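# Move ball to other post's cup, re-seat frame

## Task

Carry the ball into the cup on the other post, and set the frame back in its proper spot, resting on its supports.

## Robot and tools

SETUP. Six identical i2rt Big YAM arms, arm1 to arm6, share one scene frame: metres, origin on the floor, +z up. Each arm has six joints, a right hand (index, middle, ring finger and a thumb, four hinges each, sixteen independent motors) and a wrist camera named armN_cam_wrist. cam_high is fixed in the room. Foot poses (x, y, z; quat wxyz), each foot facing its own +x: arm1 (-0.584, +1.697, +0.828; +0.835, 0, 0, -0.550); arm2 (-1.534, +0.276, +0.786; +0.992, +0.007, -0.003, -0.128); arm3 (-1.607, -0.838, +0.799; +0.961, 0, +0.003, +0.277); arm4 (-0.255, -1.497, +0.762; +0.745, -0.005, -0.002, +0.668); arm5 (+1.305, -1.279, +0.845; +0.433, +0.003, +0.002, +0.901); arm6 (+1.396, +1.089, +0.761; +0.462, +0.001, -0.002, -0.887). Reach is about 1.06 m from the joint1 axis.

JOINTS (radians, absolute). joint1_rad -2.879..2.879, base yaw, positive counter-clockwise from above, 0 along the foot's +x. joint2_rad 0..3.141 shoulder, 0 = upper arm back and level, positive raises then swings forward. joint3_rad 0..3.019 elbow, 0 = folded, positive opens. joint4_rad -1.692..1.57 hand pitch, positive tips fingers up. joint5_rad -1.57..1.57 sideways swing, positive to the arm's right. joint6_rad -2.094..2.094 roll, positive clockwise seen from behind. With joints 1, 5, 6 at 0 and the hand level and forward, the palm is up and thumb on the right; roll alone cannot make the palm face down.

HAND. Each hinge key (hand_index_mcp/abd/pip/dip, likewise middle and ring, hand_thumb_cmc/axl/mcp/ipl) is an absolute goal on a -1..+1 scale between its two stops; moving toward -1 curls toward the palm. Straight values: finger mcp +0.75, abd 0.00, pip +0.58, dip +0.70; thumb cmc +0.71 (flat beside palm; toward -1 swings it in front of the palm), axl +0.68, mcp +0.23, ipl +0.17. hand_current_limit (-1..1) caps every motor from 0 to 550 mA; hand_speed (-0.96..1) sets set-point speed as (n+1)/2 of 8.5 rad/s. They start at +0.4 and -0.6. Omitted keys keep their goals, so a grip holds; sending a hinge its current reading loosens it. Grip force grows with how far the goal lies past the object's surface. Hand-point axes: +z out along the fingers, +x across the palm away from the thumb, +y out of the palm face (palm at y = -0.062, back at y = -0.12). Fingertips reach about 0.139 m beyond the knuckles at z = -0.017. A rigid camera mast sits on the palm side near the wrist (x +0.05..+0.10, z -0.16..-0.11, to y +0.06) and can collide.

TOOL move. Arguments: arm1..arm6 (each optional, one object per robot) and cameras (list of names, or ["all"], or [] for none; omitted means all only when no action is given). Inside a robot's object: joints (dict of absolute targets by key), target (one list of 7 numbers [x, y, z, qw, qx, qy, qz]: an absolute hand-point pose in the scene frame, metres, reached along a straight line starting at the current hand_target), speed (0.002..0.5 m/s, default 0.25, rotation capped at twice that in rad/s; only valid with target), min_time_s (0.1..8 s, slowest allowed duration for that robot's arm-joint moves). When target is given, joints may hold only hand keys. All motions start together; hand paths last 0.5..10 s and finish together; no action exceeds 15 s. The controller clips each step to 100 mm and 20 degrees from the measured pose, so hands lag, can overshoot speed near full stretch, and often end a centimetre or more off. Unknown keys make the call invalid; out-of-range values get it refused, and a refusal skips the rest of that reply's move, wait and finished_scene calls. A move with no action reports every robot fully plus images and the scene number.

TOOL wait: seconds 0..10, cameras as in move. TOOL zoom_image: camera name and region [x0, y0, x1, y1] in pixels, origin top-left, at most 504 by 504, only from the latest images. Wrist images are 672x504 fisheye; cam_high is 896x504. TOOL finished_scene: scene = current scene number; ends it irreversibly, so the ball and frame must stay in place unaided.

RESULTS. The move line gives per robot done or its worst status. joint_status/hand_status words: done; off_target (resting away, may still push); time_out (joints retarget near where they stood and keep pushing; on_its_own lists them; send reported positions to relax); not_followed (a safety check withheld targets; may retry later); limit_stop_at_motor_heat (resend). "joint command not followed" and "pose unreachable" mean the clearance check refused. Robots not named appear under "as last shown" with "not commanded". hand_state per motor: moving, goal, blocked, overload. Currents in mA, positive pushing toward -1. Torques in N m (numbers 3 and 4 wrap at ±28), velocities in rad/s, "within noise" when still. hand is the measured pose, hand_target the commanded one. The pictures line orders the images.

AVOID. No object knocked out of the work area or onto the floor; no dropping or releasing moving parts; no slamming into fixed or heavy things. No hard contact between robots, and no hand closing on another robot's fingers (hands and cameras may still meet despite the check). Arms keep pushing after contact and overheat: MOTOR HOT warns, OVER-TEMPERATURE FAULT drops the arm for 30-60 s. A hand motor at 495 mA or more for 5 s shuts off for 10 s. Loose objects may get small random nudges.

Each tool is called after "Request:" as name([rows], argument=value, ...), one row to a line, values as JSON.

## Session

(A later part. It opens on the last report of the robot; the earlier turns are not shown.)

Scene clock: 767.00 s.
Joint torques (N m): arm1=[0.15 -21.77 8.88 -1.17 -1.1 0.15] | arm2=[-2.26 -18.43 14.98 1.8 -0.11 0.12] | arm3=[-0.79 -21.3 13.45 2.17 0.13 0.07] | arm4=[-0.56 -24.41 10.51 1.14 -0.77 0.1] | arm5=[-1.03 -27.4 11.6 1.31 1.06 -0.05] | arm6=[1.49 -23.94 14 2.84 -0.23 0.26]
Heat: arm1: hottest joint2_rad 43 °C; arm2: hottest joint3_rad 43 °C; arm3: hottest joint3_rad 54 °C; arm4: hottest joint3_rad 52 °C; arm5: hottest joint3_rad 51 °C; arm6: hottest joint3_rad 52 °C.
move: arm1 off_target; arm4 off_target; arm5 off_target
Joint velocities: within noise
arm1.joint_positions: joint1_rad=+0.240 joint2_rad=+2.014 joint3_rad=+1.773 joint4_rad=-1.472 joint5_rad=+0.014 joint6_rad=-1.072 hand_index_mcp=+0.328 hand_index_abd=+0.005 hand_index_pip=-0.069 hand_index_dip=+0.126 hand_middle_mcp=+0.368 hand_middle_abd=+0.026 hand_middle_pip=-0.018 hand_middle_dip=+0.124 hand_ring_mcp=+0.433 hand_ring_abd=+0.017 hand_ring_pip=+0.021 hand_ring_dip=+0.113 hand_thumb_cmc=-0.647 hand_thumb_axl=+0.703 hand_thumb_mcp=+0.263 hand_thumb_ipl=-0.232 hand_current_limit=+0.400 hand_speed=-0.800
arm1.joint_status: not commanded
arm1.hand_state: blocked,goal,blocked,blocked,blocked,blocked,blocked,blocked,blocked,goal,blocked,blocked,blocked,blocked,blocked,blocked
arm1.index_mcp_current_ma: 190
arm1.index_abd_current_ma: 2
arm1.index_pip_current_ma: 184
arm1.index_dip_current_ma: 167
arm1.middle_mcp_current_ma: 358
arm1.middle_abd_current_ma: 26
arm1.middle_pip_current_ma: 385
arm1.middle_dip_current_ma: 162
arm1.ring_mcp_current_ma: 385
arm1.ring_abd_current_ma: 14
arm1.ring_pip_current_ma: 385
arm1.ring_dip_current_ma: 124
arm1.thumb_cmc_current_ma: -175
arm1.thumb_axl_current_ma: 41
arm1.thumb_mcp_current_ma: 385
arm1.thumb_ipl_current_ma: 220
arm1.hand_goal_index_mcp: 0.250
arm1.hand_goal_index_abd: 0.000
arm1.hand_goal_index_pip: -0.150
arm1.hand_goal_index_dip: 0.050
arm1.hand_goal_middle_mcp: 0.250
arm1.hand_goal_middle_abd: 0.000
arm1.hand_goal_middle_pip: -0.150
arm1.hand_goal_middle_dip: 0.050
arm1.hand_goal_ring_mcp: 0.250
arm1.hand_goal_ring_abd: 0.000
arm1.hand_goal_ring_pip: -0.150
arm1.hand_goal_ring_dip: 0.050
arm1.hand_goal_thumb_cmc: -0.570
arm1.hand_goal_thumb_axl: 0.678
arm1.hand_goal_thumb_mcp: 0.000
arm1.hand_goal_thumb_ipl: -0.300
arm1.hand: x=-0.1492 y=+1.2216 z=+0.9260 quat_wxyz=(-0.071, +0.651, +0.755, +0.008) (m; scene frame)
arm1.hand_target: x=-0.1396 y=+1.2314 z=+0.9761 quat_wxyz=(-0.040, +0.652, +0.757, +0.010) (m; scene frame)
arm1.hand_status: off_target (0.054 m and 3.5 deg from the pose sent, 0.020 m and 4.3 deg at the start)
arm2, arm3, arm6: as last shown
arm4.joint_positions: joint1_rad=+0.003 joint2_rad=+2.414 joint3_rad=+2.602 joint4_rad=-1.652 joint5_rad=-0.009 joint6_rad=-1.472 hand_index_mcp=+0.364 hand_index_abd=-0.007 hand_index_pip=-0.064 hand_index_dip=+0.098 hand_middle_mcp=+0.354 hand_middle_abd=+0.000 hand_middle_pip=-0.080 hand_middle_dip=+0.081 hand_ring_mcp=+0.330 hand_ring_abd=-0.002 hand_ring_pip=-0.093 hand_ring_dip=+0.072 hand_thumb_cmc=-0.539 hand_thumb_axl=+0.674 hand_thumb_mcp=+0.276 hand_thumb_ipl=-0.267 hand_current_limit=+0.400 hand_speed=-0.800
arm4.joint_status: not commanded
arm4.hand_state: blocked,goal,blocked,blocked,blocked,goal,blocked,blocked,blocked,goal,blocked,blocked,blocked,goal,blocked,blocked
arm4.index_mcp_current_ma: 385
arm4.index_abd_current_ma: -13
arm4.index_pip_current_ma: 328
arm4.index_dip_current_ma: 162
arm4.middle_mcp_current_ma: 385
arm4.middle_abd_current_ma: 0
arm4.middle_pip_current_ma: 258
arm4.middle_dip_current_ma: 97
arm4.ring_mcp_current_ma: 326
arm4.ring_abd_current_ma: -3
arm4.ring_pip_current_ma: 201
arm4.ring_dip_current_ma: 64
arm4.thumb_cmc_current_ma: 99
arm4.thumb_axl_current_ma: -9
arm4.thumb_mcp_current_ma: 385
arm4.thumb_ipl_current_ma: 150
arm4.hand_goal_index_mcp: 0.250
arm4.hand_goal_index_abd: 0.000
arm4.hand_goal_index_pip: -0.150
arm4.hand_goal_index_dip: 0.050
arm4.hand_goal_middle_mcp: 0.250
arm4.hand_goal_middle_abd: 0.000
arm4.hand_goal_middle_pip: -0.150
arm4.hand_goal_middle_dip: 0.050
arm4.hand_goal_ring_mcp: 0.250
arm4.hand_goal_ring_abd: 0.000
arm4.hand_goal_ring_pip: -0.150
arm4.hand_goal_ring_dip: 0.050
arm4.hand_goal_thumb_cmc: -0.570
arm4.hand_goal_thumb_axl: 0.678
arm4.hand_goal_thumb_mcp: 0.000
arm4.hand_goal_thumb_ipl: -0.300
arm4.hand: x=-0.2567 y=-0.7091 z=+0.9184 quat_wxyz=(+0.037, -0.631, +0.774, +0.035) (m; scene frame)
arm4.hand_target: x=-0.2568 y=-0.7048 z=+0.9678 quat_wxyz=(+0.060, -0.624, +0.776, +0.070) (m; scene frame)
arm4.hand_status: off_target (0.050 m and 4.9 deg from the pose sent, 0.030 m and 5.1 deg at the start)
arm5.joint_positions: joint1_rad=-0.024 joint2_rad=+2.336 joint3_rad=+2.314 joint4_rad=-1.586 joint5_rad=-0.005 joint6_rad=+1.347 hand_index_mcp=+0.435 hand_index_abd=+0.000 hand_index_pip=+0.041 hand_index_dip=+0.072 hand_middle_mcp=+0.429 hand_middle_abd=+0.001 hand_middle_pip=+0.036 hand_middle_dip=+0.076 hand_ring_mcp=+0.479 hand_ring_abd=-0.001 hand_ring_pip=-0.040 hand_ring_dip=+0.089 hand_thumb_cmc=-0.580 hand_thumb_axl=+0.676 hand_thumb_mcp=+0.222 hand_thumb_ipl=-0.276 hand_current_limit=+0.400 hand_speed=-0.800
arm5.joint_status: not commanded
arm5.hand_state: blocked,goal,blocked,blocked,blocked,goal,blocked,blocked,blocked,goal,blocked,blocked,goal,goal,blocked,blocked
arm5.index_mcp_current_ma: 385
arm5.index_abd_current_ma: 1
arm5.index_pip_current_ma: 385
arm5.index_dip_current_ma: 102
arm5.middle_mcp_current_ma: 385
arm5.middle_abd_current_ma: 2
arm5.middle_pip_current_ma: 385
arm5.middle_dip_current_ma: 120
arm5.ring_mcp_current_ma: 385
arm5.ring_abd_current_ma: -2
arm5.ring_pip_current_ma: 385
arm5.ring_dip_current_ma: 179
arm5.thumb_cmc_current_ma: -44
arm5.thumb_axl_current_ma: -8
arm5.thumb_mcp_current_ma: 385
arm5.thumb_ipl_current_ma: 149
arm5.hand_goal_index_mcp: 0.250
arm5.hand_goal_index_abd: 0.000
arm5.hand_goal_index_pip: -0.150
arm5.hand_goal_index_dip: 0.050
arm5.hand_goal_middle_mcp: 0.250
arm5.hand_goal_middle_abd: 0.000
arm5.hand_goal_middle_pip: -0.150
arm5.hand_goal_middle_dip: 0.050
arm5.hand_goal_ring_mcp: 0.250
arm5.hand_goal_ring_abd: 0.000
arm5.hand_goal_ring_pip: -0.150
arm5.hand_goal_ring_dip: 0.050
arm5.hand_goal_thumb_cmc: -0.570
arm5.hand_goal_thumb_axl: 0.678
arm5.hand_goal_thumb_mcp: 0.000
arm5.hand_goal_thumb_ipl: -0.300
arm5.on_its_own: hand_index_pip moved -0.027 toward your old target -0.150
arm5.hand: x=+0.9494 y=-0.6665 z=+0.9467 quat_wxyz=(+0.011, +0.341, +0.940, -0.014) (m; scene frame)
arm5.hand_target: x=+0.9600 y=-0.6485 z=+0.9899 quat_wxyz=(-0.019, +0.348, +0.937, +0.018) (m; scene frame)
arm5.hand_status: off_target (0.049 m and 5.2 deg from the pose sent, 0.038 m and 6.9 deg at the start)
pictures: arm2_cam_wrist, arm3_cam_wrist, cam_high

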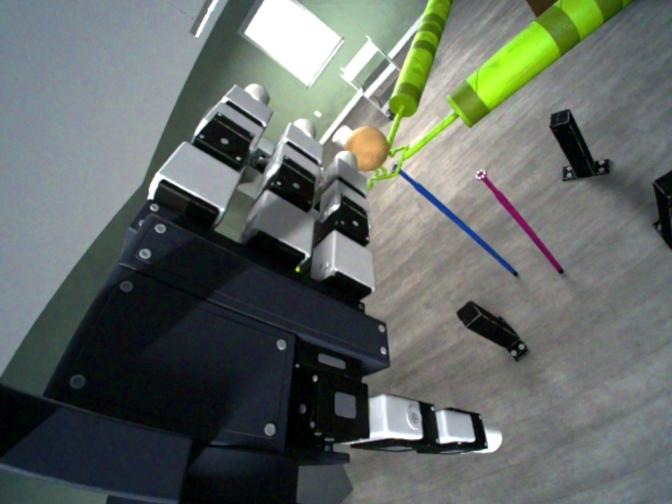

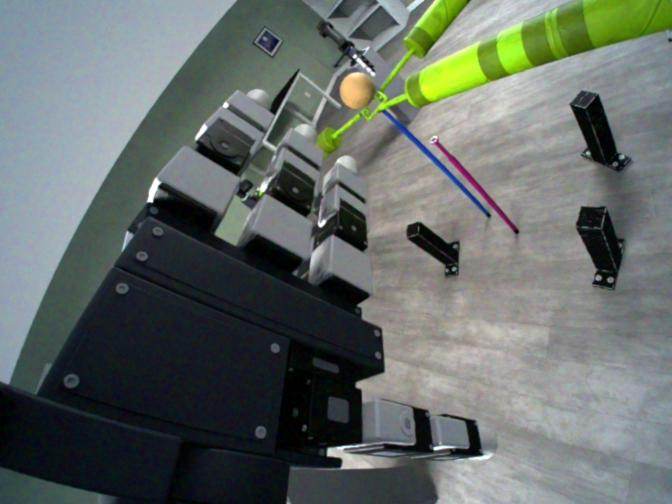

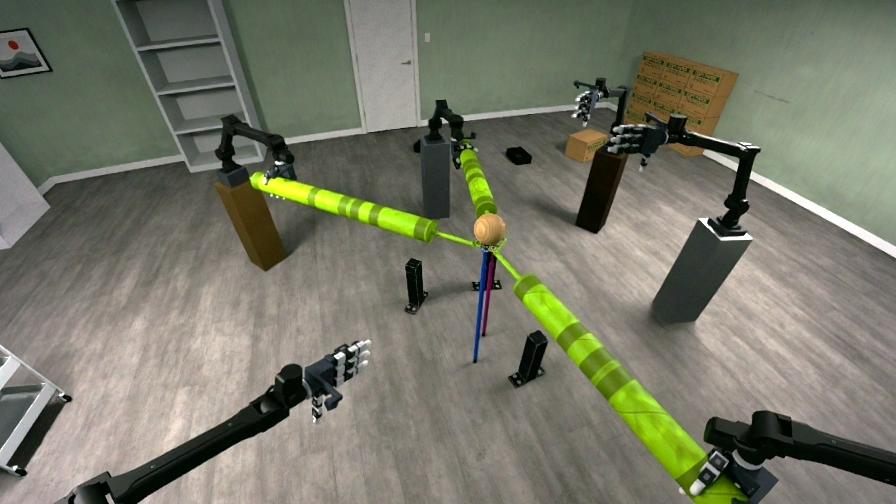

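Request:
move(arm1={"target": [-0.130, 1.219, 0.967, -0.040, 0.652, 0.757, 0.010], "speed": 0.03}, arm4={"target": [-0.2465, -0.716, 0.956, 0.060, -0.623, 0.775, 0.070], "speed": 0.03}, arm5={"target": [0.970, -0.6605, 0.972, -0.015, 0.347, 0.937, 0.014], "speed": 0.03}, cameras=["arm2_cam_wrist", "arm3_cam_wrist", "cam_high"])

Request:
zoom_image(camera="arm2_cam_wrist", region=[335, 110, 415, 190])

Request:
zoom_image(camera="arm3_cam_wrist", region=[330, 60, 400, 130])

Request:
zoom_image(camera="cam_high", region=[460, 205, 520, 265])

Scene clock: 778.57 s.
Joint torques (N m): arm1=[0.15 -19.49 11.93 -1.99 -1.32 0.09] | arm2=[-2.26 -18.37 14.98 1.78 -0.11 0.12] | arm3=[-0.79 -21.19 13.48 2.14 0.14 0.08] | arm4=[-0.91 -27.46 9.96 0.53 -1.04 0.04] | arm5=[-0.85 -27.93 10.67 0.36 0.7 0.01] | arm6=[1.49 -23.94 14 2.84 -0.22 0.26]
Heat: arm1: hottest joint2_rad 42 °C; arm2: hottest joint3_rad 44 °C; arm3: hottest joint3_rad 55 °C; arm4: hottest joint3_rad 51 °C; arm5: hottest joint3_rad 49 °C; arm6: hottest joint3_rad 53 °C.
move: arm1 off_target; arm4 off_target; arm5 off_target
Joint velocities: within noise
arm1.joint_positions: joint1_rad=+0.240 joint2_rad=+2.023 joint3_rad=+1.773 joint4_rad=-1.447 joint5_rad=+0.020 joint6_rad=-1.065 hand_index_mcp=+0.328 hand_index_abd=+0.010 hand_index_pip=-0.066 hand_index_dip=+0.126 hand_middle_mcp=+0.367 hand_middle_abd=+0.026 hand_middle_pip=-0.026 hand_middle_dip=+0.118 hand_ring_mcp=+0.433 hand_ring_abd=+0.014 hand_ring_pip=-0.010 hand_ring_dip=+0.092 hand_thumb_cmc=-0.618 hand_thumb_axl=+0.703 hand_thumb_mcp=+0.263 hand_thumb_ipl=-0.232 hand_current_limit=+0.400 hand_speed=-0.800
arm1.joint_status: not commanded
arm1.hand_state: blocked,goal,blocked,blocked,blocked,blocked,blocked,blocked,blocked,goal,blocked,blocked,blocked,blocked,blocked,blocked
arm1.index_mcp_current_ma: 189
arm1.index_abd_current_ma: 6
arm1.index_pip_current_ma: 195
arm1.index_dip_current_ma: 169
arm1.middle_mcp_current_ma: 355
arm1.middle_abd_current_ma: 26
arm1.middle_pip_current_ma: 354
arm1.middle_dip_current_ma: 140
arm1.ring_mcp_current_ma: 385
arm1.ring_abd_current_ma: 10
arm1.ring_pip_current_ma: 385
arm1.ring_dip_current_ma: 67
arm1.thumb_cmc_current_ma: -85
arm1.thumb_axl_current_ma: 40
arm1.thumb_mcp_current_ma: 385
arm1.thumb_ipl_current_ma: 220
arm1.hand_goal_index_mcp: 0.250
arm1.hand_goal_index_abd: 0.000
arm1.hand_goal_index_pip: -0.150
arm1.hand_goal_index_dip: 0.050
arm1.hand_goal_middle_mcp: 0.250
arm1.hand_goal_middle_abd: 0.000
arm1.hand_goal_middle_pip: -0.150
arm1.hand_goal_middle_dip: 0.050
arm1.hand_goal_ring_mcp: 0.250
arm1.hand_goal_ring_abd: 0.000
arm1.hand_goal_ring_pip: -0.150
arm1.hand_goal_ring_dip: 0.050
arm1.hand_goal_thumb_cmc: -0.570
arm1.hand_goal_thumb_axl: 0.678
arm1.hand_goal_thumb_mcp: 0.000
arm1.hand_goal_thumb_ipl: -0.300
arm1.on_its_own: hand_ring_pip moved -0.031 toward your old target -0.150; hand_ring_dip moved -0.021 toward your old target +0.050
arm1.hand: x=-0.1465 y=+1.2157 z=+0.9207 quat_wxyz=(-0.064, +0.654, +0.754, +0.004) (m; scene frame)
arm1.hand_target: x=-0.1312 y=+1.2201 z=+0.9662 quat_wxyz=(-0.039, +0.652, +0.757, +0.010) (m; scene frame)
arm1.hand_status: off_target (0.049 m and 2.8 deg from the pose sent, 0.045 m and 3.5 deg at the start)
arm2.joint_positions: joint1_rad=+0.113 joint2_rad=+1.898 joint3_rad=+2.154 joint4_rad=-0.237 joint5_rad=+0.002 joint6_rad=+1.557 hand_index_mcp=+0.756 hand_index_abd=+0.002 hand_index_pip=+0.577 hand_index_dip=+0.696 hand_middle_mcp=+0.756 hand_middle_abd=+0.002 hand_middle_pip=+0.577 hand_middle_dip=+0.696 hand_ring_mcp=+0.756 hand_ring_abd=+0.002 hand_ring_pip=+0.577 hand_ring_dip=+0.696 hand_thumb_cmc=+0.715 hand_thumb_axl=+0.677 hand_thumb_mcp=+0.226 hand_thumb_ipl=+0.168 hand_current_limit=+0.400 hand_speed=-0.600
arm2.joint_status: not commanded
arm2.hand_state: goal,goal,goal,goal,goal,goal,goal,goal,goal,goal,goal,goal,goal,goal,goal,goal
arm2.index_mcp_current_ma: 3
arm2.index_abd_current_ma: 3
arm2.index_pip_current_ma: 1
arm2.index_dip_current_ma: 0
arm2.middle_mcp_current_ma: 2
arm2.middle_abd_current_ma: 3
arm2.middle_pip_current_ma: 1
arm2.middle_dip_current_ma: 0
arm2.ring_mcp_current_ma: 3
arm2.ring_abd_current_ma: 2
arm2.ring_pip_current_ma: 1
arm2.ring_dip_current_ma: 0
arm2.thumb_cmc_current_ma: 2
arm2.thumb_axl_current_ma: -1
arm2.thumb_mcp_current_ma: -1
arm2.thumb_ipl_current_ma: 0
arm2.hand_goal_index_mcp: 0.754
arm2.hand_goal_index_abd: 0.000
arm2.hand_goal_index_pip: 0.576
arm2.hand_goal_index_dip: 0.696
arm2.hand_goal_middle_mcp: 0.754
arm2.hand_goal_middle_abd: 0.000
arm2.hand_goal_middle_pip: 0.576
arm2.hand_goal_middle_dip: 0.696
arm2.hand_goal_ring_mcp: 0.754
arm2.hand_goal_ring_abd: 0.000
arm2.hand_goal_ring_pip: 0.576
arm2.hand_goal_ring_dip: 0.696
arm2.hand_goal_thumb_cmc: 0.714
arm2.hand_goal_thumb_axl: 0.678
arm2.hand_goal_thumb_mcp: 0.226
arm2.hand_goal_thumb_ipl: 0.168
arm2.hand: x=-0.7341 y=+0.0652 z=+1.3374 quat_wxyz=(+0.053, +0.696, -0.051, +0.714) (m; scene frame)
arm2.hand_target: x=-0.7390 y=+0.0598 z=+1.3592 quat_wxyz=(+0.051, +0.685, -0.057, +0.725) (m; scene frame)
arm2.hand_status: not commanded
arm3.joint_positions: joint1_rad=-0.050 joint2_rad=+1.912 joint3_rad=+2.138 joint4_rad=-0.241 joint5_rad=-0.002 joint6_rad=+1.559 hand_index_mcp=+0.756 hand_index_abd=+0.002 hand_index_pip=+0.577 hand_index_dip=+0.696 hand_middle_mcp=+0.756 hand_middle_abd=+0.002 hand_middle_pip=+0.577 hand_middle_dip=+0.696 hand_ring_mcp=+0.756 hand_ring_abd=+0.002 hand_ring_pip=+0.577 hand_ring_dip=+0.696 hand_thumb_cmc=+0.716 hand_thumb_axl=+0.677 hand_thumb_mcp=+0.226 hand_thumb_ipl=+0.168 hand_current_limit=+0.400 hand_speed=-0.600
arm3.joint_status: not commanded
arm3.hand_state: goal,goal,goal,goal,goal,goal,goal,goal,goal,goal,goal,goal,goal,goal,goal,goal
arm3.index_mcp_current_ma: 2
arm3.index_abd_current_ma: 2
arm3.index_pip_current_ma: 0
arm3.index_dip_current_ma: 0
arm3.middle_mcp_current_ma: 2
arm3.middle_abd_current_ma: 1
arm3.middle_pip_current_ma: 0
arm3.middle_dip_current_ma: 0
arm3.ring_mcp_current_ma: 2
arm3.ring_abd_current_ma: 1
arm3.ring_pip_current_ma: 0
arm3.ring_dip_current_ma: 0
arm3.thumb_cmc_current_ma: 1
arm3.thumb_axl_current_ma: 0
arm3.thumb_mcp_current_ma: 0
arm3.thumb_ipl_current_ma: 0
arm3.hand_goal_index_mcp: 0.754
arm3.hand_goal_index_abd: 0.000
arm3.hand_goal_index_pip: 0.576
arm3.hand_goal_index_dip: 0.696
arm3.hand_goal_middle_mcp: 0.754
arm3.hand_goal_middle_abd: 0.000
arm3.hand_goal_middle_pip: 0.576
arm3.hand_goal_middle_dip: 0.696
arm3.hand_goal_ring_mcp: 0.754
arm3.hand_goal_ring_abd: 0.000
arm3.hand_goal_ring_pip: 0.576
arm3.hand_goal_ring_dip: 0.696
arm3.hand_goal_thumb_cmc: 0.714
arm3.hand_goal_thumb_axl: 0.678
arm3.hand_goal_thumb_mcp: 0.226
arm3.hand_goal_thumb_ipl: 0.168
arm3.hand: x=-0.8362 y=-0.5036 z=+1.3181 quat_wxyz=(-0.174, +0.690, +0.185, +0.677) (m; scene frame)
arm3.hand_target: x=-0.8437 y=-0.5118 z=+1.3631 quat_wxyz=(-0.182, +0.669, +0.173, +0.699) (m; scene frame)
arm3.hand_status: not commanded
arm4.joint_positions: joint1_rad=-0.008 joint2_rad=+2.366 joint3_rad=+2.417 joint4_rad=-1.529 joint5_rad=-0.004 joint6_rad=-1.482 hand_index_mcp=+0.363 hand_index_abd=+0.003 hand_index_pip=-0.065 hand_index_dip=+0.097 hand_middle_mcp=+0.354 hand_middle_abd=+0.005 hand_middle_pip=-0.080 hand_middle_dip=+0.081 hand_ring_mcp=+0.340 hand_ring_abd=+0.001 hand_ring_pip=-0.087 hand_ring_dip=+0.072 hand_thumb_cmc=-0.554 hand_thumb_axl=+0.673 hand_thumb_mcp=+0.276 hand_thumb_ipl=-0.267 hand_current_limit=+0.400 hand_speed=-0.800
arm4.joint_status: not commanded
arm4.hand_state: blocked,goal,blocked,blocked,blocked,goal,blocked,blocked,blocked,goal,blocked,blocked,goal,goal,blocked,blocked
arm4.index_mcp_current_ma: 385
arm4.index_abd_current_ma: 6
arm4.index_pip_current_ma: 325
arm4.index_dip_current_ma: 162
arm4.middle_mcp_current_ma: 385
arm4.middle_abd_current_ma: 8
arm4.middle_pip_current_ma: 258
arm4.middle_dip_current_ma: 97
arm4.ring_mcp_current_ma: 372
arm4.ring_abd_current_ma: 1
arm4.ring_pip_current_ma: 224
arm4.ring_dip_current_ma: 64
arm4.thumb_cmc_current_ma: 45
arm4.thumb_axl_current_ma: -15
arm4.thumb_mcp_current_ma: 385
arm4.thumb_ipl_current_ma: 150
arm4.hand_goal_index_mcp: 0.250
arm4.hand_goal_index_abd: 0.000
arm4.hand_goal_index_pip: -0.150
arm4.hand_goal_index_dip: 0.050
arm4.hand_goal_middle_mcp: 0.250
arm4.hand_goal_middle_abd: 0.000
arm4.hand_goal_middle_pip: -0.150
arm4.hand_goal_middle_dip: 0.050
arm4.hand_goal_ring_mcp: 0.250
arm4.hand_goal_ring_abd: 0.000
arm4.hand_goal_ring_pip: -0.150
arm4.hand_goal_ring_dip: 0.050
arm4.hand_goal_thumb_cmc: -0.570
arm4.hand_goal_thumb_axl: 0.678
arm4.hand_goal_thumb_mcp: 0.000
arm4.hand_goal_thumb_ipl: -0.300
arm4.hand: x=-0.2482 y=-0.7173 z=+0.8807 quat_wxyz=(+0.033, -0.630, +0.775, +0.028) (m; scene frame)
arm4.hand_target: x=-0.2471 y=-0.7177 z=+0.9538 quat_wxyz=(+0.060, -0.625, +0.776, +0.070) (m; scene frame)
arm4.hand_status: off_target (0.075 m and 5.7 deg from the pose sent, 0.040 m and 4.9 deg at the start)
arm5.joint_positions: joint1_rad=-0.028 joint2_rad=+2.295 joint3_rad=+2.177 joint4_rad=-1.485 joint5_rad=+0.003 joint6_rad=+1.338 hand_index_mcp=+0.435 hand_index_abd=-0.004 hand_index_pip=+0.028 hand_index_dip=+0.075 hand_middle_mcp=+0.429 hand_middle_abd=-0.004 hand_middle_pip=+0.036 hand_middle_dip=+0.076 hand_ring_mcp=+0.479 hand_ring_abd=-0.005 hand_ring_pip=-0.042 hand_ring_dip=+0.095 hand_thumb_cmc=-0.586 hand_thumb_axl=+0.675 hand_thumb_mcp=+0.223 hand_thumb_ipl=-0.276 hand_current_limit=+0.400 hand_speed=-0.800
arm5.joint_status: not commanded
arm5.hand_state: blocked,goal,blocked,blocked,blocked,goal,blocked,blocked,blocked,goal,blocked,blocked,goal,goal,blocked,blocked
arm5.index_mcp_current_ma: 385
arm5.index_abd_current_ma: -15
arm5.index_pip_current_ma: 385
arm5.index_dip_current_ma: 115
arm5.middle_mcp_current_ma: 385
arm5.middle_abd_current_ma: -15
arm5.middle_pip_current_ma: 385
arm5.middle_dip_current_ma: 120
arm5.ring_mcp_current_ma: 385
arm5.ring_abd_current_ma: -19
arm5.ring_pip_current_ma: 385
arm5.ring_dip_current_ma: 210
arm5.thumb_cmc_current_ma: -73
arm5.thumb_axl_current_ma: -17
arm5.thumb_mcp_current_ma: 385
arm5.thumb_ipl_current_ma: 149
arm5.hand_goal_index_mcp: 0.250
arm5.hand_goal_index_abd: 0.000
arm5.hand_goal_index_pip: -0.150
arm5.hand_goal_index_dip: 0.050
arm5.hand_goal_middle_mcp: 0.250
arm5.hand_goal_middle_abd: 0.000
arm5.hand_goal_middle_pip: -0.150
arm5.hand_goal_middle_dip: 0.050
arm5.hand_goal_ring_mcp: 0.250
arm5.hand_goal_ring_abd: 0.000
arm5.hand_goal_ring_pip: -0.150
arm5.hand_goal_ring_dip: 0.050
arm5.hand_goal_thumb_cmc: -0.570
arm5.hand_goal_thumb_axl: 0.678
arm5.hand_goal_thumb_mcp: 0.000
arm5.hand_goal_thumb_ipl: -0.300
arm5.hand: x=+0.9591 y=-0.6724 z=+0.9232 quat_wxyz=(+0.012, +0.339, +0.941, -0.010) (m; scene frame)
arm5.hand_target: x=+0.9705 y=-0.6616 z=+0.9709 quat_wxyz=(-0.015, +0.347, +0.938, +0.014) (m; scene frame)
arm5.hand_status: off_target (0.051 m and 4.2 deg from the pose sent, 0.033 m and 4.5 deg at the start)
arm6.joint_positions: joint1_rad=-0.337 joint2_rad=+2.208 joint3_rad=+1.837 joint4_rad=+0.081 joint5_rad=+0.004 joint6_rad=+1.555 hand_index_mcp=+0.755 hand_index_abd=+0.002 hand_index_pip=+0.577 hand_index_dip=+0.696 hand_middle_mcp=+0.755 hand_middle_abd=+0.002 hand_middle_pip=+0.577 hand_middle_dip=+0.696 hand_ring_mcp=+0.755 hand_ring_abd=+0.002 hand_ring_pip=+0.577 hand_ring_dip=+0.696 hand_thumb_cmc=+0.715 hand_thumb_axl=+0.677 hand_thumb_mcp=+0.226 hand_thumb_ipl=+0.168 hand_current_limit=+0.400 hand_speed=-0.600
arm6.joint_status: not commanded
arm6.hand_state: goal,goal,goal,goal,goal,goal,goal,goal,goal,goal,goal,goal,goal,goal,goal,goal
arm6.index_mcp_current_ma: 2
arm6.index_abd_current_ma: 3
arm6.index_pip_current_ma: 1
arm6.index_dip_current_ma: 0
arm6.middle_mcp_current_ma: 2
arm6.middle_abd_current_ma: 3
arm6.middle_pip_current_ma: 1
arm6.middle_dip_current_ma: 0
arm6.ring_mcp_current_ma: 2
arm6.ring_abd_current_ma: 4
arm6.ring_pip_current_ma: 1
arm6.ring_dip_current_ma: 0
arm6.thumb_cmc_current_ma: 3
arm6.thumb_axl_current_ma: -1
arm6.thumb_mcp_current_ma: 0
arm6.thumb_ipl_current_ma: -1
arm6.hand_goal_index_mcp: 0.754
arm6.hand_goal_index_abd: 0.000
arm6.hand_goal_index_pip: 0.576
arm6.hand_goal_index_dip: 0.696
arm6.hand_goal_middle_mcp: 0.754
arm6.hand_goal_middle_abd: 0.000
arm6.hand_goal_middle_pip: 0.576
arm6.hand_goal_middle_dip: 0.696
arm6.hand_goal_ring_mcp: 0.754
arm6.hand_goal_ring_abd: 0.000
arm6.hand_goal_ring_pip: 0.576
arm6.hand_goal_ring_dip: 0.696
arm6.hand_goal_thumb_cmc: 0.714
arm6.hand_goal_thumb_axl: 0.678
arm6.hand_goal_thumb_mcp: 0.226
arm6.hand_goal_thumb_ipl: 0.168
arm6.hand: x=+0.6232 y=+0.6405 z=+0.9233 quat_wxyz=(+0.569, +0.250, -0.763, +0.179) (m; scene frame)
arm6.hand_target: x=+0.6151 y=+0.6261 z=+0.9712 quat_wxyz=(+0.600, +0.239, -0.737, +0.198) (m; scene frame)
arm6.hand_status: not commanded
pictures: arm2_cam_wrist, arm3_cam_wrist, cam_high

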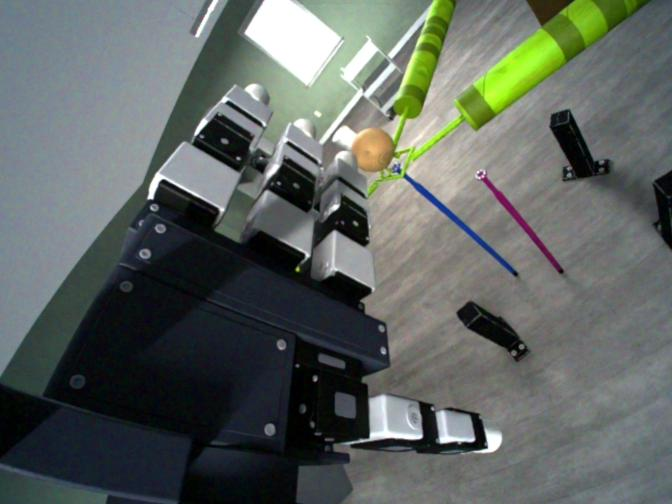

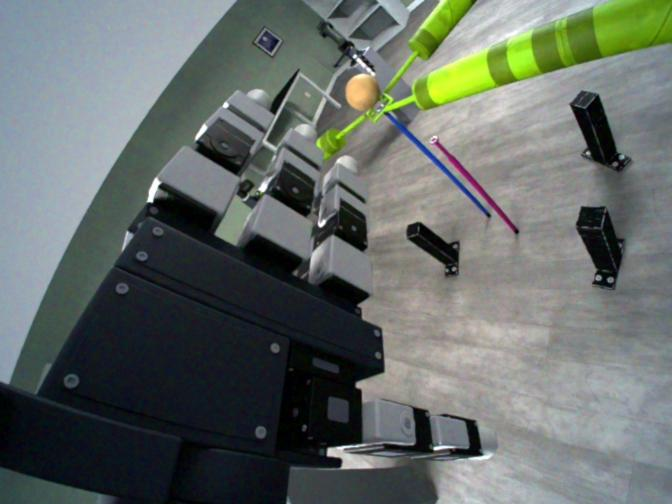

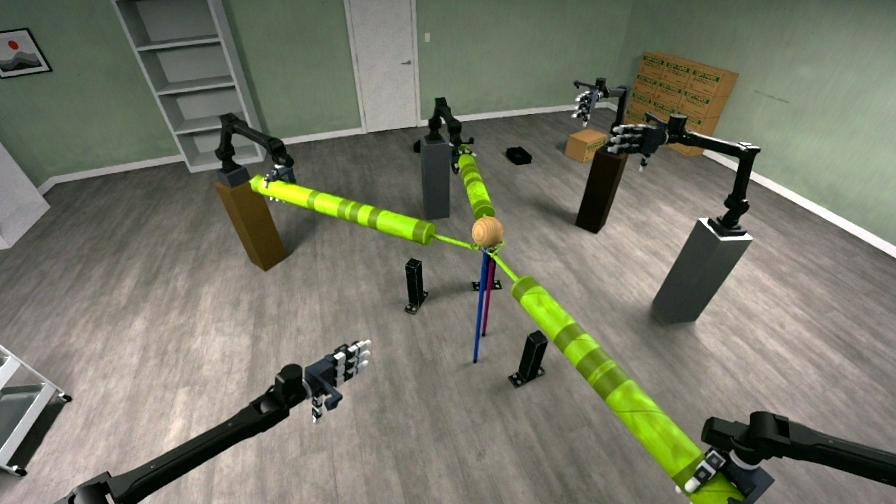

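Scaled by 6.300 from the camera's 672x504 image, which has a finer 960x720 frame.

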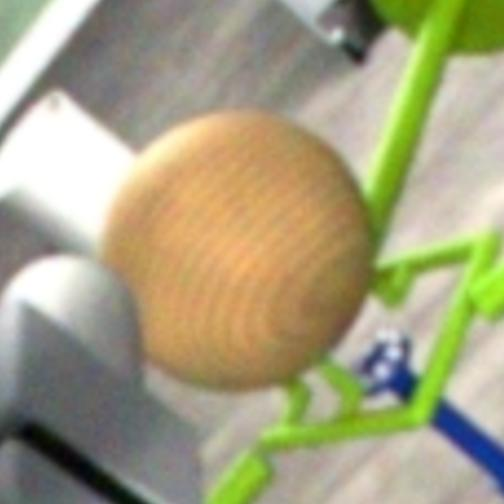

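Scaled by 7.200 from the camera's 672x504 image, which has a finer 960x720 frame.

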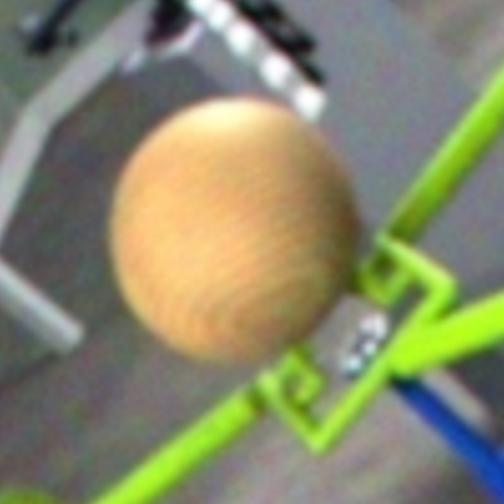

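Scaled by 8.400 from the camera's 896x504 image, which has a finer 1280x720 frame.

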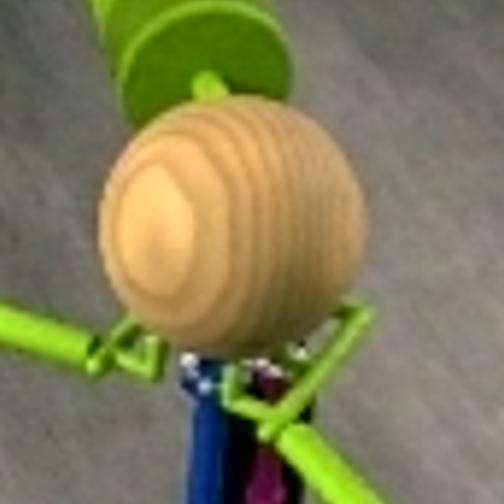

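Request:
move(arm1={"target": [-0.1287, 1.2195, 0.924, -0.039, 0.652, 0.757, 0.010], "speed": 0.03}, arm4={"target": [-0.2446, -0.7183, 0.941, 0.060, -0.625, 0.776, 0.070], "speed": 0.03}, arm5={"target": [0.973, -0.662, 0.937, -0.015, 0.347, 0.938, 0.014], "speed": 0.03}, cameras=["arm2_cam_wrist", "arm3_cam_wrist", "cam_high"])

Request:
zoom_image(camera="arm2_cam_wrist", region=[335, 110, 425, 200])

Request:
zoom_image(camera="arm3_cam_wrist", region=[330, 60, 410, 140])

Request:
zoom_image(camera="cam_high", region=[460, 205, 520, 265])

Scene clock: 790.50 s.
Joint torques (N m): arm1=[0.26 -20.19 8.51 -0.84 -1.66 0.1] | arm2=[-2.2 -18.43 14.98 1.8 -0.11 0.12] | arm3=[-0.79 -21.3 13.46 2.15 0.14 0.07] | arm4=[-1.08 -27.58 10.13 0.62 -0.89 0.05] | arm5=[-1.08 -27.16 10.41 0.76 0.89 0.02] | arm6=[1.49 -23.94 14 2.84 -0.23 0.26]
Heat: arm1: hottest joint2_rad 42 °C; arm2: hottest joint3_rad 44 °C; arm3: hottest joint3_rad 55 °C; arm4: hottest joint3_rad 49 °C; arm5: hottest joint3_rad 48 °C; arm6: hottest joint3_rad 53 °C.
move: arm1 off_target; arm4 off_target; arm5 off_target
Joint velocities: within noise
arm1.joint_positions: joint1_rad=+0.240 joint2_rad=+2.058 joint3_rad=+1.747 joint4_rad=-1.376 joint5_rad=+0.027 joint6_rad=-1.062 hand_index_mcp=+0.328 hand_index_abd=+0.011 hand_index_pip=-0.066 hand_index_dip=+0.126 hand_middle_mcp=+0.367 hand_middle_abd=+0.026 hand_middle_pip=-0.027 hand_middle_dip=+0.108 hand_ring_mcp=+0.433 hand_ring_abd=+0.013 hand_ring_pip=-0.017 hand_ring_dip=+0.090 hand_thumb_cmc=-0.614 hand_thumb_axl=+0.703 hand_thumb_mcp=+0.263 hand_thumb_ipl=-0.232 hand_current_limit=+0.400 hand_speed=-0.800
arm1.joint_status: not commanded
arm1.hand_state: blocked,goal,blocked,blocked,blocked,blocked,blocked,blocked,blocked,goal,blocked,blocked,blocked,blocked,blocked,blocked
arm1.index_mcp_current_ma: 189
arm1.index_abd_current_ma: 7
arm1.index_pip_current_ma: 195
arm1.index_dip_current_ma: 169
arm1.middle_mcp_current_ma: 355
arm1.middle_abd_current_ma: 26
arm1.middle_pip_current_ma: 349
arm1.middle_dip_current_ma: 110
arm1.ring_mcp_current_ma: 385
arm1.ring_abd_current_ma: 9
arm1.ring_pip_current_ma: 385
arm1.ring_dip_current_ma: 62
arm1.thumb_cmc_current_ma: -73
arm1.thumb_axl_current_ma: 40
arm1.thumb_mcp_current_ma: 385
arm1.thumb_ipl_current_ma: 220
arm1.hand_goal_index_mcp: 0.250
arm1.hand_goal_index_abd: 0.000
arm1.hand_goal_index_pip: -0.150
arm1.hand_goal_index_dip: 0.050
arm1.hand_goal_middle_mcp: 0.250
arm1.hand_goal_middle_abd: 0.000
arm1.hand_goal_middle_pip: -0.150
arm1.hand_goal_middle_dip: 0.050
arm1.hand_goal_ring_mcp: 0.250
arm1.hand_goal_ring_abd: 0.000
arm1.hand_goal_ring_pip: -0.150
arm1.hand_goal_ring_dip: 0.050
arm1.hand_goal_thumb_cmc: -0.570
arm1.hand_goal_thumb_axl: 0.678
arm1.hand_goal_thumb_mcp: 0.000
arm1.hand_goal_thumb_ipl: -0.300
arm1.hand: x=-0.1432 y=+1.2091 z=+0.8903 quat_wxyz=(-0.059, +0.655, +0.753, -0.001) (m; scene frame)
arm1.hand_target: x=-0.1292 y=+1.2196 z=+0.9232 quat_wxyz=(-0.039, +0.652, +0.757, +0.010) (m; scene frame)
arm1.hand_status: off_target (0.038 m and 2.7 deg from the pose sent, 0.018 m and 2.9 deg at the start)
arm2, arm3, arm6: as last shown
arm4.joint_positions: joint1_rad=-0.013 joint2_rad=+2.350 joint3_rad=+2.341 joint4_rad=-1.477 joint5_rad=-0.009 joint6_rad=-1.487 hand_index_mcp=+0.363 hand_index_abd=+0.003 hand_index_pip=-0.065 hand_index_dip=+0.097 hand_middle_mcp=+0.354 hand_middle_abd=+0.005 hand_middle_pip=-0.080 hand_middle_dip=+0.081 hand_ring_mcp=+0.340 hand_ring_abd=+0.001 hand_ring_pip=-0.087 hand_ring_dip=+0.072 hand_thumb_cmc=-0.555 hand_thumb_axl=+0.673 hand_thumb_mcp=+0.276 hand_thumb_ipl=-0.267 hand_current_limit=+0.400 hand_speed=-0.800
arm4.joint_status: not commanded
arm4.hand_state: blocked,goal,blocked,blocked,blocked,goal,blocked,blocked,blocked,goal,blocked,blocked,goal,goal,blocked,blocked
arm4.index_mcp_current_ma: 385
arm4.index_abd_current_ma: 6
arm4.index_pip_current_ma: 325
arm4.index_dip_current_ma: 162
arm4.middle_mcp_current_ma: 385
arm4.middle_abd_current_ma: 10
arm4.middle_pip_current_ma: 258
arm4.middle_dip_current_ma: 99
arm4.ring_mcp_current_ma: 372
arm4.ring_abd_current_ma: 2
arm4.ring_pip_current_ma: 224
arm4.ring_dip_current_ma: 65
arm4.thumb_cmc_current_ma: 40
arm4.thumb_axl_current_ma: -15
arm4.thumb_mcp_current_ma: 385
arm4.thumb_ipl_current_ma: 150
arm4.hand_goal_index_mcp: 0.250
arm4.hand_goal_index_abd: 0.000
arm4.hand_goal_index_pip: -0.150
arm4.hand_goal_index_dip: 0.050
arm4.hand_goal_middle_mcp: 0.250
arm4.hand_goal_middle_abd: 0.000
arm4.hand_goal_middle_pip: -0.150
arm4.hand_goal_middle_dip: 0.050
arm4.hand_goal_ring_mcp: 0.250
arm4.hand_goal_ring_abd: 0.000
arm4.hand_goal_ring_pip: -0.150
arm4.hand_goal_ring_dip: 0.050
arm4.hand_goal_thumb_cmc: -0.570
arm4.hand_goal_thumb_axl: 0.678
arm4.hand_goal_thumb_mcp: 0.000
arm4.hand_goal_thumb_ipl: -0.300
arm4.hand: x=-0.2457 y=-0.7228 z=+0.8628 quat_wxyz=(+0.029, -0.631, +0.775, +0.027) (m; scene frame)
arm4.hand_target: x=-0.2451 y=-0.7204 z=+0.9388 quat_wxyz=(+0.060, -0.625, +0.775, +0.070) (m; scene frame)
arm4.hand_status: off_target (0.078 m and 6.1 deg from the pose sent, 0.060 m and 5.7 deg at the start)
arm5.joint_positions: joint1_rad=-0.028 joint2_rad=+2.286 joint3_rad=+2.089 joint4_rad=-1.403 joint5_rad=-0.002 joint6_rad=+1.334 hand_index_mcp=+0.435 hand_index_abd=-0.004 hand_index_pip=+0.023 hand_index_dip=+0.075 hand_middle_mcp=+0.429 hand_middle_abd=-0.004 hand_middle_pip=+0.034 hand_middle_dip=+0.076 hand_ring_mcp=+0.479 hand_ring_abd=-0.005 hand_ring_pip=-0.042 hand_ring_dip=+0.095 hand_thumb_cmc=-0.587 hand_thumb_axl=+0.675 hand_thumb_mcp=+0.225 hand_thumb_ipl=-0.276 hand_current_limit=+0.400 hand_speed=-0.800
arm5.joint_status: not commanded
arm5.hand_state: blocked,goal,blocked,blocked,blocked,goal,blocked,blocked,blocked,goal,blocked,blocked,goal,goal,blocked,blocked
arm5.index_mcp_current_ma: 385
arm5.index_abd_current_ma: -16
arm5.index_pip_current_ma: 385
arm5.index_dip_current_ma: 115
arm5.middle_mcp_current_ma: 385
arm5.middle_abd_current_ma: -15
arm5.middle_pip_current_ma: 385
arm5.middle_dip_current_ma: 120
arm5.ring_mcp_current_ma: 385
arm5.ring_abd_current_ma: -19
arm5.ring_pip_current_ma: 385
arm5.ring_dip_current_ma: 210
arm5.thumb_cmc_current_ma: -75
arm5.thumb_axl_current_ma: -18
arm5.thumb_mcp_current_ma: 385
arm5.thumb_ipl_current_ma: 149
arm5.hand_goal_index_mcp: 0.250
arm5.hand_goal_index_abd: 0.000
arm5.hand_goal_index_pip: -0.150
arm5.hand_goal_index_dip: 0.050
arm5.hand_goal_middle_mcp: 0.250
arm5.hand_goal_middle_abd: 0.000
arm5.hand_goal_middle_pip: -0.150
arm5.hand_goal_middle_dip: 0.050
arm5.hand_goal_ring_mcp: 0.250
arm5.hand_goal_ring_abd: 0.000
arm5.hand_goal_ring_pip: -0.150
arm5.hand_goal_ring_dip: 0.050
arm5.hand_goal_thumb_cmc: -0.570
arm5.hand_goal_thumb_axl: 0.678
arm5.hand_goal_thumb_mcp: 0.000
arm5.hand_goal_thumb_ipl: -0.300
arm5.hand: x=+0.9618 y=-0.6777 z=+0.8952 quat_wxyz=(+0.009, +0.337, +0.941, -0.011) (m; scene frame)
arm5.hand_target: x=+0.9734 y=-0.6631 z=+0.9363 quat_wxyz=(-0.015, +0.347, +0.938, +0.014) (m; scene frame)
arm5.hand_status: off_target (0.046 m and 4.2 deg from the pose sent, 0.022 m and 4.2 deg at the start)
pictures: arm2_cam_wrist, arm3_cam_wrist, cam_high

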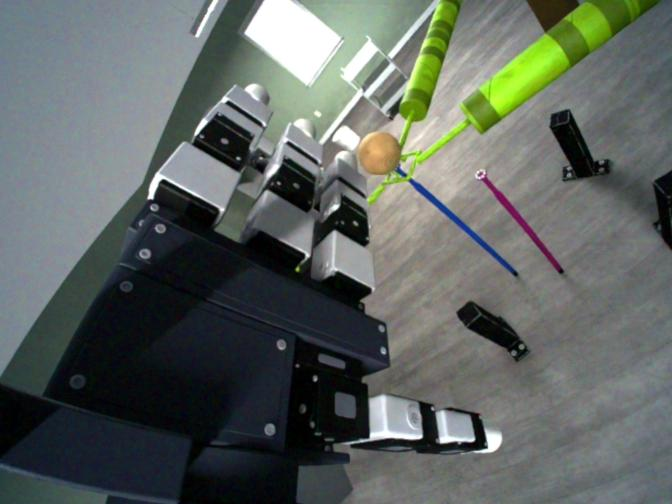

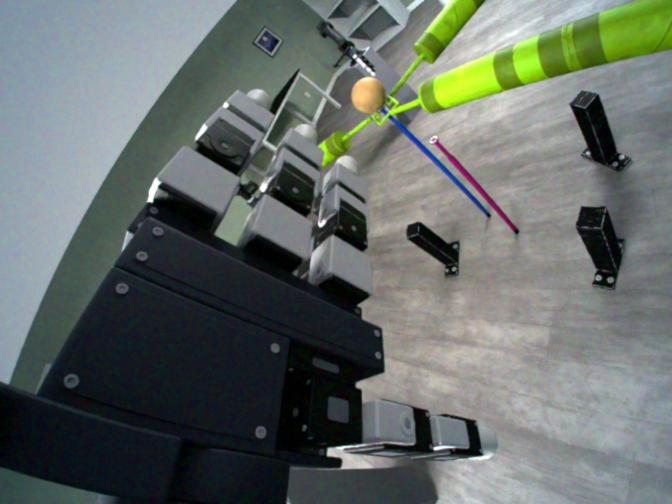

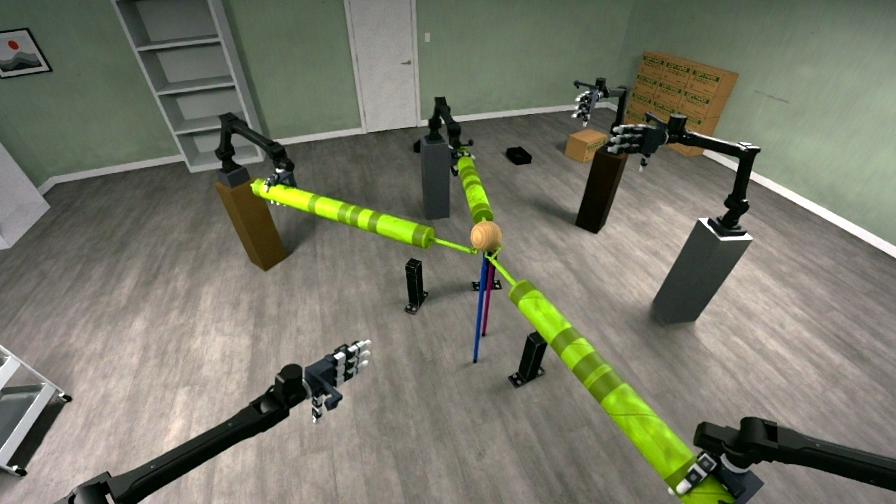

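Scaled by 5.600 from the camera's 672x504 image, which has a finer 960x720 frame.

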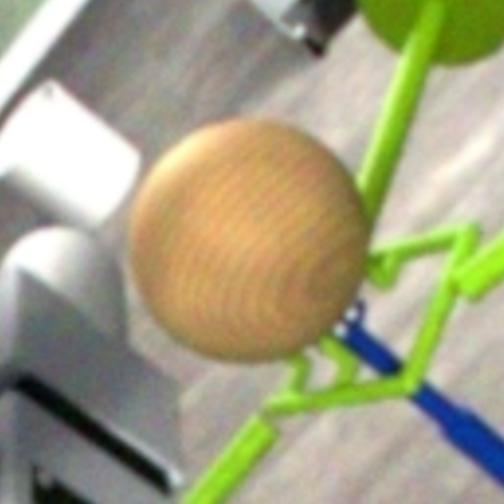

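Scaled by 6.300 from the camera's 672x504 image, which has a finer 960x720 frame.

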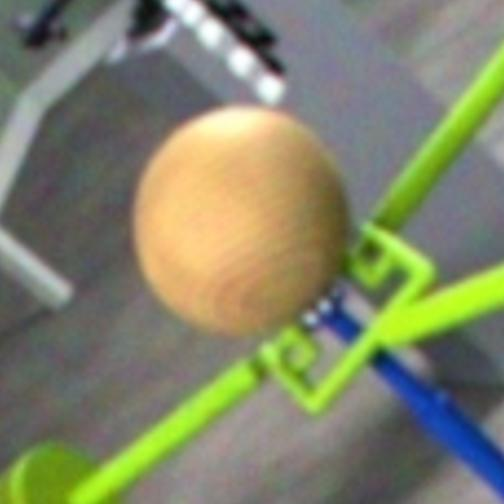

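Scaled by 8.400 from the camera's 896x504 image, which has a finer 1280x720 frame.

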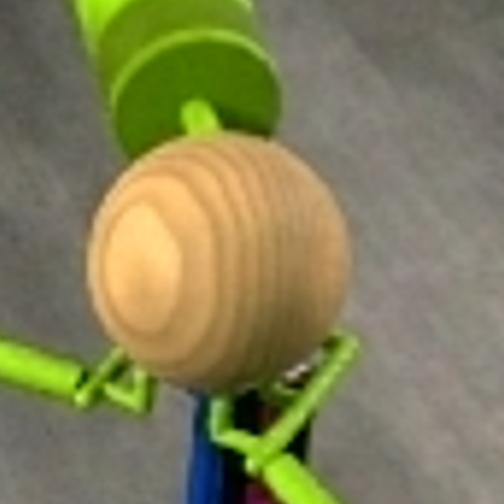

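Request:
move(arm1={"target": [-0.132, 1.225, 0.891, -0.039, 0.652, 0.757, 0.010], "speed": 0.03}, arm4={"target": [-0.248, -0.7145, 0.913, 0.060, -0.625, 0.776, 0.070], "speed": 0.03}, arm5={"target": [0.970, -0.657, 0.905, -0.015, 0.347, 0.938, 0.014], "speed": 0.03}, cameras=["arm2_cam_wrist", "arm3_cam_wrist", "cam_high"])

Request:
zoom_image(camera="arm2_cam_wrist", region=[335, 110, 425, 200])

Request:
zoom_image(camera="arm3_cam_wrist", region=[330, 60, 410, 140])

Request:
zoom_image(camera="cam_high", region=[460, 205, 520, 265])

Scene clock: 800.50 s.
Joint torques (N m): arm1=[0.38 -19.31 7.72 -0.65 -1.74 0.08] | arm2=[-2.26 -18.37 14.98 1.8 -0.11 0.13] | arm3=[-0.79 -21.3 13.46 2.14 0.14 0.07] | arm4=[-0.32 -25.58 9.72 0.76 -0.82 0.11] | arm5=[-0.91 -23.88 10.61 1.36 0.84 0.06] | arm6=[1.49 -24 14 2.82 -0.22 0.26]
Heat: arm1: hottest joint2_rad 44 °C; arm2: hottest joint3_rad 44 °C; arm3: hottest joint3_rad 55 °C; arm4: hottest joint3_rad 48 °C; arm5: hottest joint3_rad 47 °C; arm6: hottest joint3_rad 53 °C.
move: arm1 off_target; arm4 off_target; arm5 off_target
Joint velocities: within noise
arm1.joint_positions: joint1_rad=+0.240 joint2_rad=+2.058 joint3_rad=+1.683 joint4_rad=-1.296 joint5_rad=+0.029 joint6_rad=-1.059 hand_index_mcp=+0.328 hand_index_abd=+0.011 hand_index_pip=-0.066 hand_index_dip=+0.123 hand_middle_mcp=+0.367 hand_middle_abd=+0.026 hand_middle_pip=-0.028 hand_middle_dip=+0.094 hand_ring_mcp=+0.433 hand_ring_abd=+0.012 hand_ring_pip=-0.029 hand_ring_dip=+0.086 hand_thumb_cmc=-0.608 hand_thumb_axl=+0.703 hand_thumb_mcp=+0.263 hand_thumb_ipl=-0.232 hand_current_limit=+0.400 hand_speed=-0.800
arm1.joint_status: not commanded
arm1.hand_state: blocked,goal,blocked,blocked,blocked,blocked,blocked,blocked,blocked,goal,blocked,blocked,blocked,blocked,blocked,blocked
arm1.index_mcp_current_ma: 190
arm1.index_abd_current_ma: 7
arm1.index_pip_current_ma: 195
arm1.index_dip_current_ma: 158
arm1.middle_mcp_current_ma: 355
arm1.middle_abd_current_ma: 26
arm1.middle_pip_current_ma: 342
arm1.middle_dip_current_ma: 73
arm1.ring_mcp_current_ma: 385
arm1.ring_abd_current_ma: 8
arm1.ring_pip_current_ma: 340
arm1.ring_dip_current_ma: 53
arm1.thumb_cmc_current_ma: -60
arm1.thumb_axl_current_ma: 40
arm1.thumb_mcp_current_ma: 385
arm1.thumb_ipl_current_ma: 220
arm1.hand_goal_index_mcp: 0.250
arm1.hand_goal_index_abd: 0.000
arm1.hand_goal_index_pip: -0.150
arm1.hand_goal_index_dip: 0.050
arm1.hand_goal_middle_mcp: 0.250
arm1.hand_goal_middle_abd: 0.000
arm1.hand_goal_middle_pip: -0.150
arm1.hand_goal_middle_dip: 0.050
arm1.hand_goal_ring_mcp: 0.250
arm1.hand_goal_ring_abd: 0.000
arm1.hand_goal_ring_pip: -0.150
arm1.hand_goal_ring_dip: 0.050
arm1.hand_goal_thumb_cmc: -0.570
arm1.hand_goal_thumb_axl: 0.678
arm1.hand_goal_thumb_mcp: 0.000
arm1.hand_goal_thumb_ipl: -0.300
arm1.hand: x=-0.1460 y=+1.2120 z=+0.8677 quat_wxyz=(-0.051, +0.657, +0.752, -0.004) (m; scene frame)
arm1.hand_target: x=-0.1323 y=+1.2249 z=+0.8905 quat_wxyz=(-0.039, +0.652, +0.757, +0.010) (m; scene frame)
arm1.hand_status: off_target (0.030 m and 2.2 deg from the pose sent, 0.020 m and 2.7 deg at the start)
arm2, arm3, arm6: as last shown
arm4.joint_positions: joint1_rad=-0.013 joint2_rad=+2.338 joint3_rad=+2.296 joint4_rad=-1.418 joint5_rad=-0.009 joint6_rad=-1.488 hand_index_mcp=+0.364 hand_index_abd=+0.000 hand_index_pip=-0.064 hand_index_dip=+0.098 hand_middle_mcp=+0.354 hand_middle_abd=+0.005 hand_middle_pip=-0.080 hand_middle_dip=+0.081 hand_ring_mcp=+0.330 hand_ring_abd=+0.001 hand_ring_pip=-0.093 hand_ring_dip=+0.072 hand_thumb_cmc=-0.539 hand_thumb_axl=+0.673 hand_thumb_mcp=+0.276 hand_thumb_ipl=-0.267 hand_current_limit=+0.400 hand_speed=-0.800
arm4.joint_status: not commanded
arm4.hand_state: blocked,goal,blocked,blocked,blocked,goal,blocked,blocked,blocked,goal,blocked,blocked,blocked,goal,blocked,blocked
arm4.index_mcp_current_ma: 385
arm4.index_abd_current_ma: 0
arm4.index_pip_current_ma: 328
arm4.index_dip_current_ma: 163
arm4.middle_mcp_current_ma: 385
arm4.middle_abd_current_ma: 10
arm4.middle_pip_current_ma: 258
arm4.middle_dip_current_ma: 99
arm4.ring_mcp_current_ma: 321
arm4.ring_abd_current_ma: 2
arm4.ring_pip_current_ma: 202
arm4.ring_dip_current_ma: 65
arm4.thumb_cmc_current_ma: 99
arm4.thumb_axl_current_ma: -15
arm4.thumb_mcp_current_ma: 385
arm4.thumb_ipl_current_ma: 150
arm4.hand_goal_index_mcp: 0.250
arm4.hand_goal_index_abd: 0.000
arm4.hand_goal_index_pip: -0.150
arm4.hand_goal_index_dip: 0.050
arm4.hand_goal_middle_mcp: 0.250
arm4.hand_goal_middle_abd: 0.000
arm4.hand_goal_middle_pip: -0.150
arm4.hand_goal_middle_dip: 0.050
arm4.hand_goal_ring_mcp: 0.250
arm4.hand_goal_ring_abd: 0.000
arm4.hand_goal_ring_pip: -0.150
arm4.hand_goal_ring_dip: 0.050
arm4.hand_goal_thumb_cmc: -0.570
arm4.hand_goal_thumb_axl: 0.678
arm4.hand_goal_thumb_mcp: 0.000
arm4.hand_goal_thumb_ipl: -0.300
arm4.hand: x=-0.2454 y=-0.7196 z=+0.8558 quat_wxyz=(+0.039, -0.631, +0.774, +0.036) (m; scene frame)
arm4.hand_target: x=-0.2482 y=-0.7157 z=+0.9119 quat_wxyz=(+0.060, -0.625, +0.775, +0.070) (m; scene frame)
arm4.hand_status: off_target (0.057 m and 4.6 deg from the pose sent, 0.051 m and 6.1 deg at the start)
arm5.joint_positions: joint1_rad=-0.031 joint2_rad=+2.284 joint3_rad=+2.071 joint4_rad=-1.361 joint5_rad=-0.001 joint6_rad=+1.328 hand_index_mcp=+0.435 hand_index_abd=-0.001 hand_index_pip=+0.005 hand_index_dip=+0.075 hand_middle_mcp=+0.429 hand_middle_abd=-0.002 hand_middle_pip=+0.031 hand_middle_dip=+0.076 hand_ring_mcp=+0.489 hand_ring_abd=-0.003 hand_ring_pip=-0.042 hand_ring_dip=+0.095 hand_thumb_cmc=-0.600 hand_thumb_axl=+0.671 hand_thumb_mcp=+0.230 hand_thumb_ipl=-0.276 hand_current_limit=+0.400 hand_speed=-0.800
arm5.joint_status: not commanded
arm5.hand_state: blocked,goal,blocked,blocked,blocked,goal,blocked,blocked,blocked,goal,blocked,blocked,blocked,goal,blocked,blocked
arm5.index_mcp_current_ma: 385
arm5.index_abd_current_ma: -5
arm5.index_pip_current_ma: 385
arm5.index_dip_current_ma: 115
arm5.middle_mcp_current_ma: 385
arm5.middle_abd_current_ma: -5
arm5.middle_pip_current_ma: 385
arm5.middle_dip_current_ma: 120
arm5.ring_mcp_current_ma: 385
arm5.ring_abd_current_ma: -12
arm5.ring_pip_current_ma: 385
arm5.ring_dip_current_ma: 210
arm5.thumb_cmc_current_ma: -142
arm5.thumb_axl_current_ma: -37
arm5.thumb_mcp_current_ma: 385
arm5.thumb_ipl_current_ma: 149
arm5.hand_goal_index_mcp: 0.250
arm5.hand_goal_index_abd: 0.000
arm5.hand_goal_index_pip: -0.150
arm5.hand_goal_index_dip: 0.050
arm5.hand_goal_middle_mcp: 0.250
arm5.hand_goal_middle_abd: 0.000
arm5.hand_goal_middle_pip: -0.150
arm5.hand_goal_middle_dip: 0.050
arm5.hand_goal_ring_mcp: 0.250
arm5.hand_goal_ring_abd: 0.000
arm5.hand_goal_ring_pip: -0.150
arm5.hand_goal_ring_dip: 0.050
arm5.hand_goal_thumb_cmc: -0.570
arm5.hand_goal_thumb_axl: 0.678
arm5.hand_goal_thumb_mcp: 0.000
arm5.hand_goal_thumb_ipl: -0.300
arm5.hand: x=+0.9607 y=-0.6723 z=+0.8900 quat_wxyz=(-0.002, +0.336, +0.942, -0.004) (m; scene frame)
arm5.hand_target: x=+0.9702 y=-0.6576 z=+0.9052 quat_wxyz=(-0.015, +0.347, +0.938, +0.014) (m; scene frame)
arm5.hand_status: off_target (0.023 m and 2.9 deg from the pose sent, 0.024 m and 4.2 deg at the start)
pictures: arm2_cam_wrist, arm3_cam_wrist, cam_high

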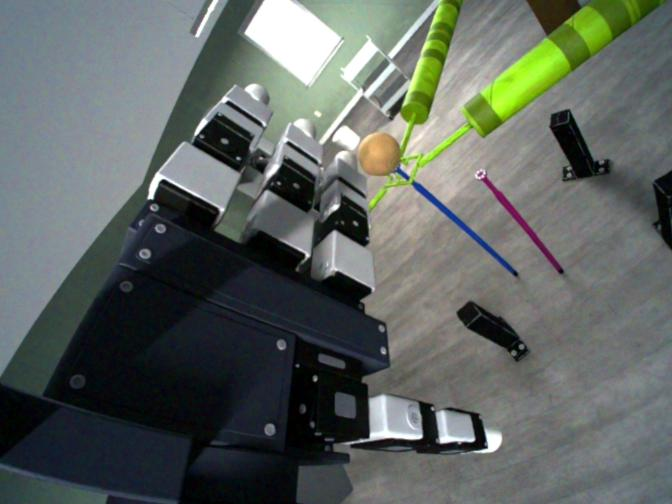

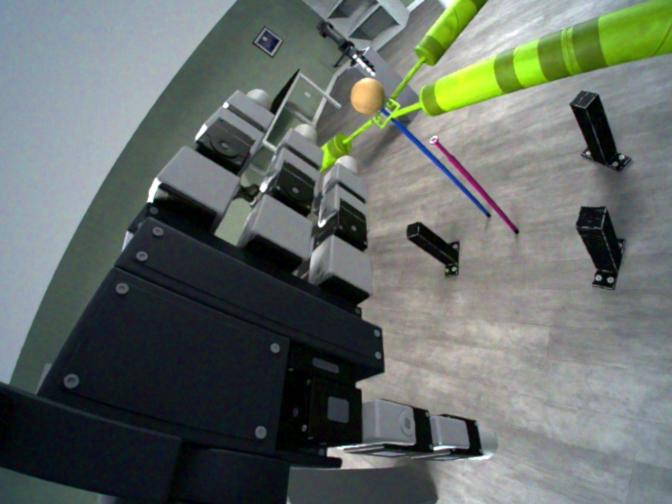

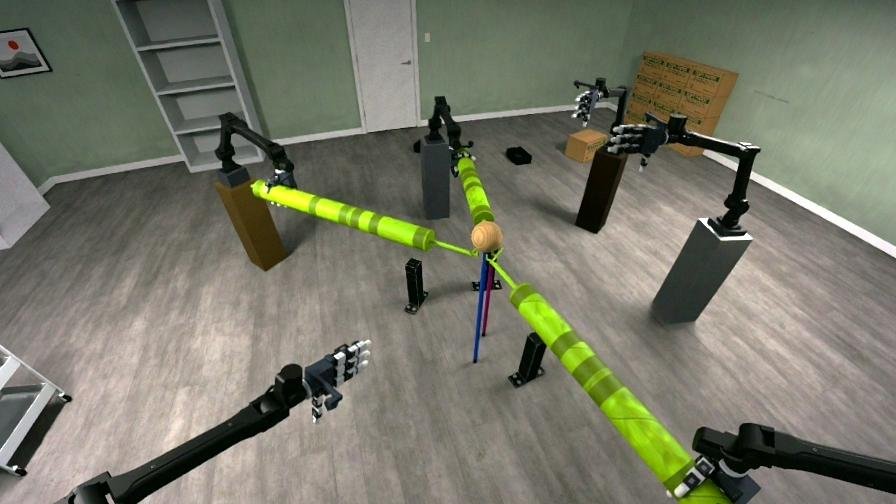

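Scaled by 5.600 from the camera's 672x504 image, which has a finer 960x720 frame.

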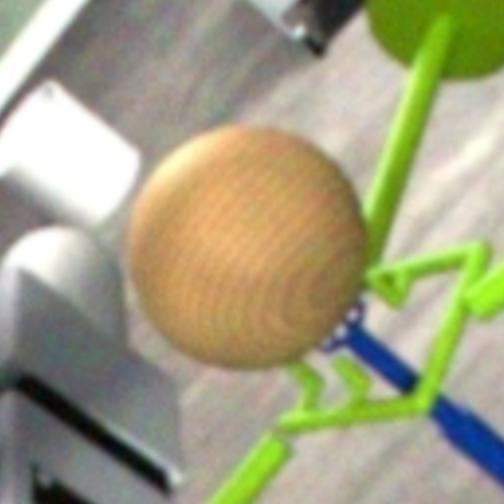

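Scaled by 6.300 from the camera's 672x504 image, which has a finer 960x720 frame.

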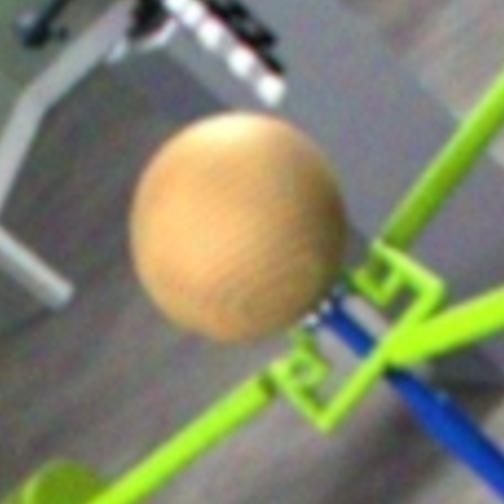

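Scaled by 8.400 from the camera's 896x504 image, which has a finer 1280x720 frame.

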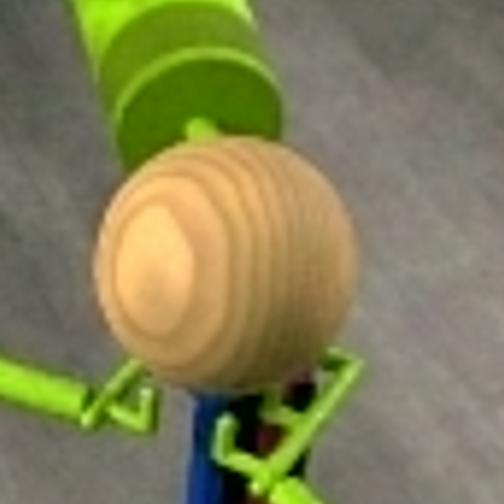

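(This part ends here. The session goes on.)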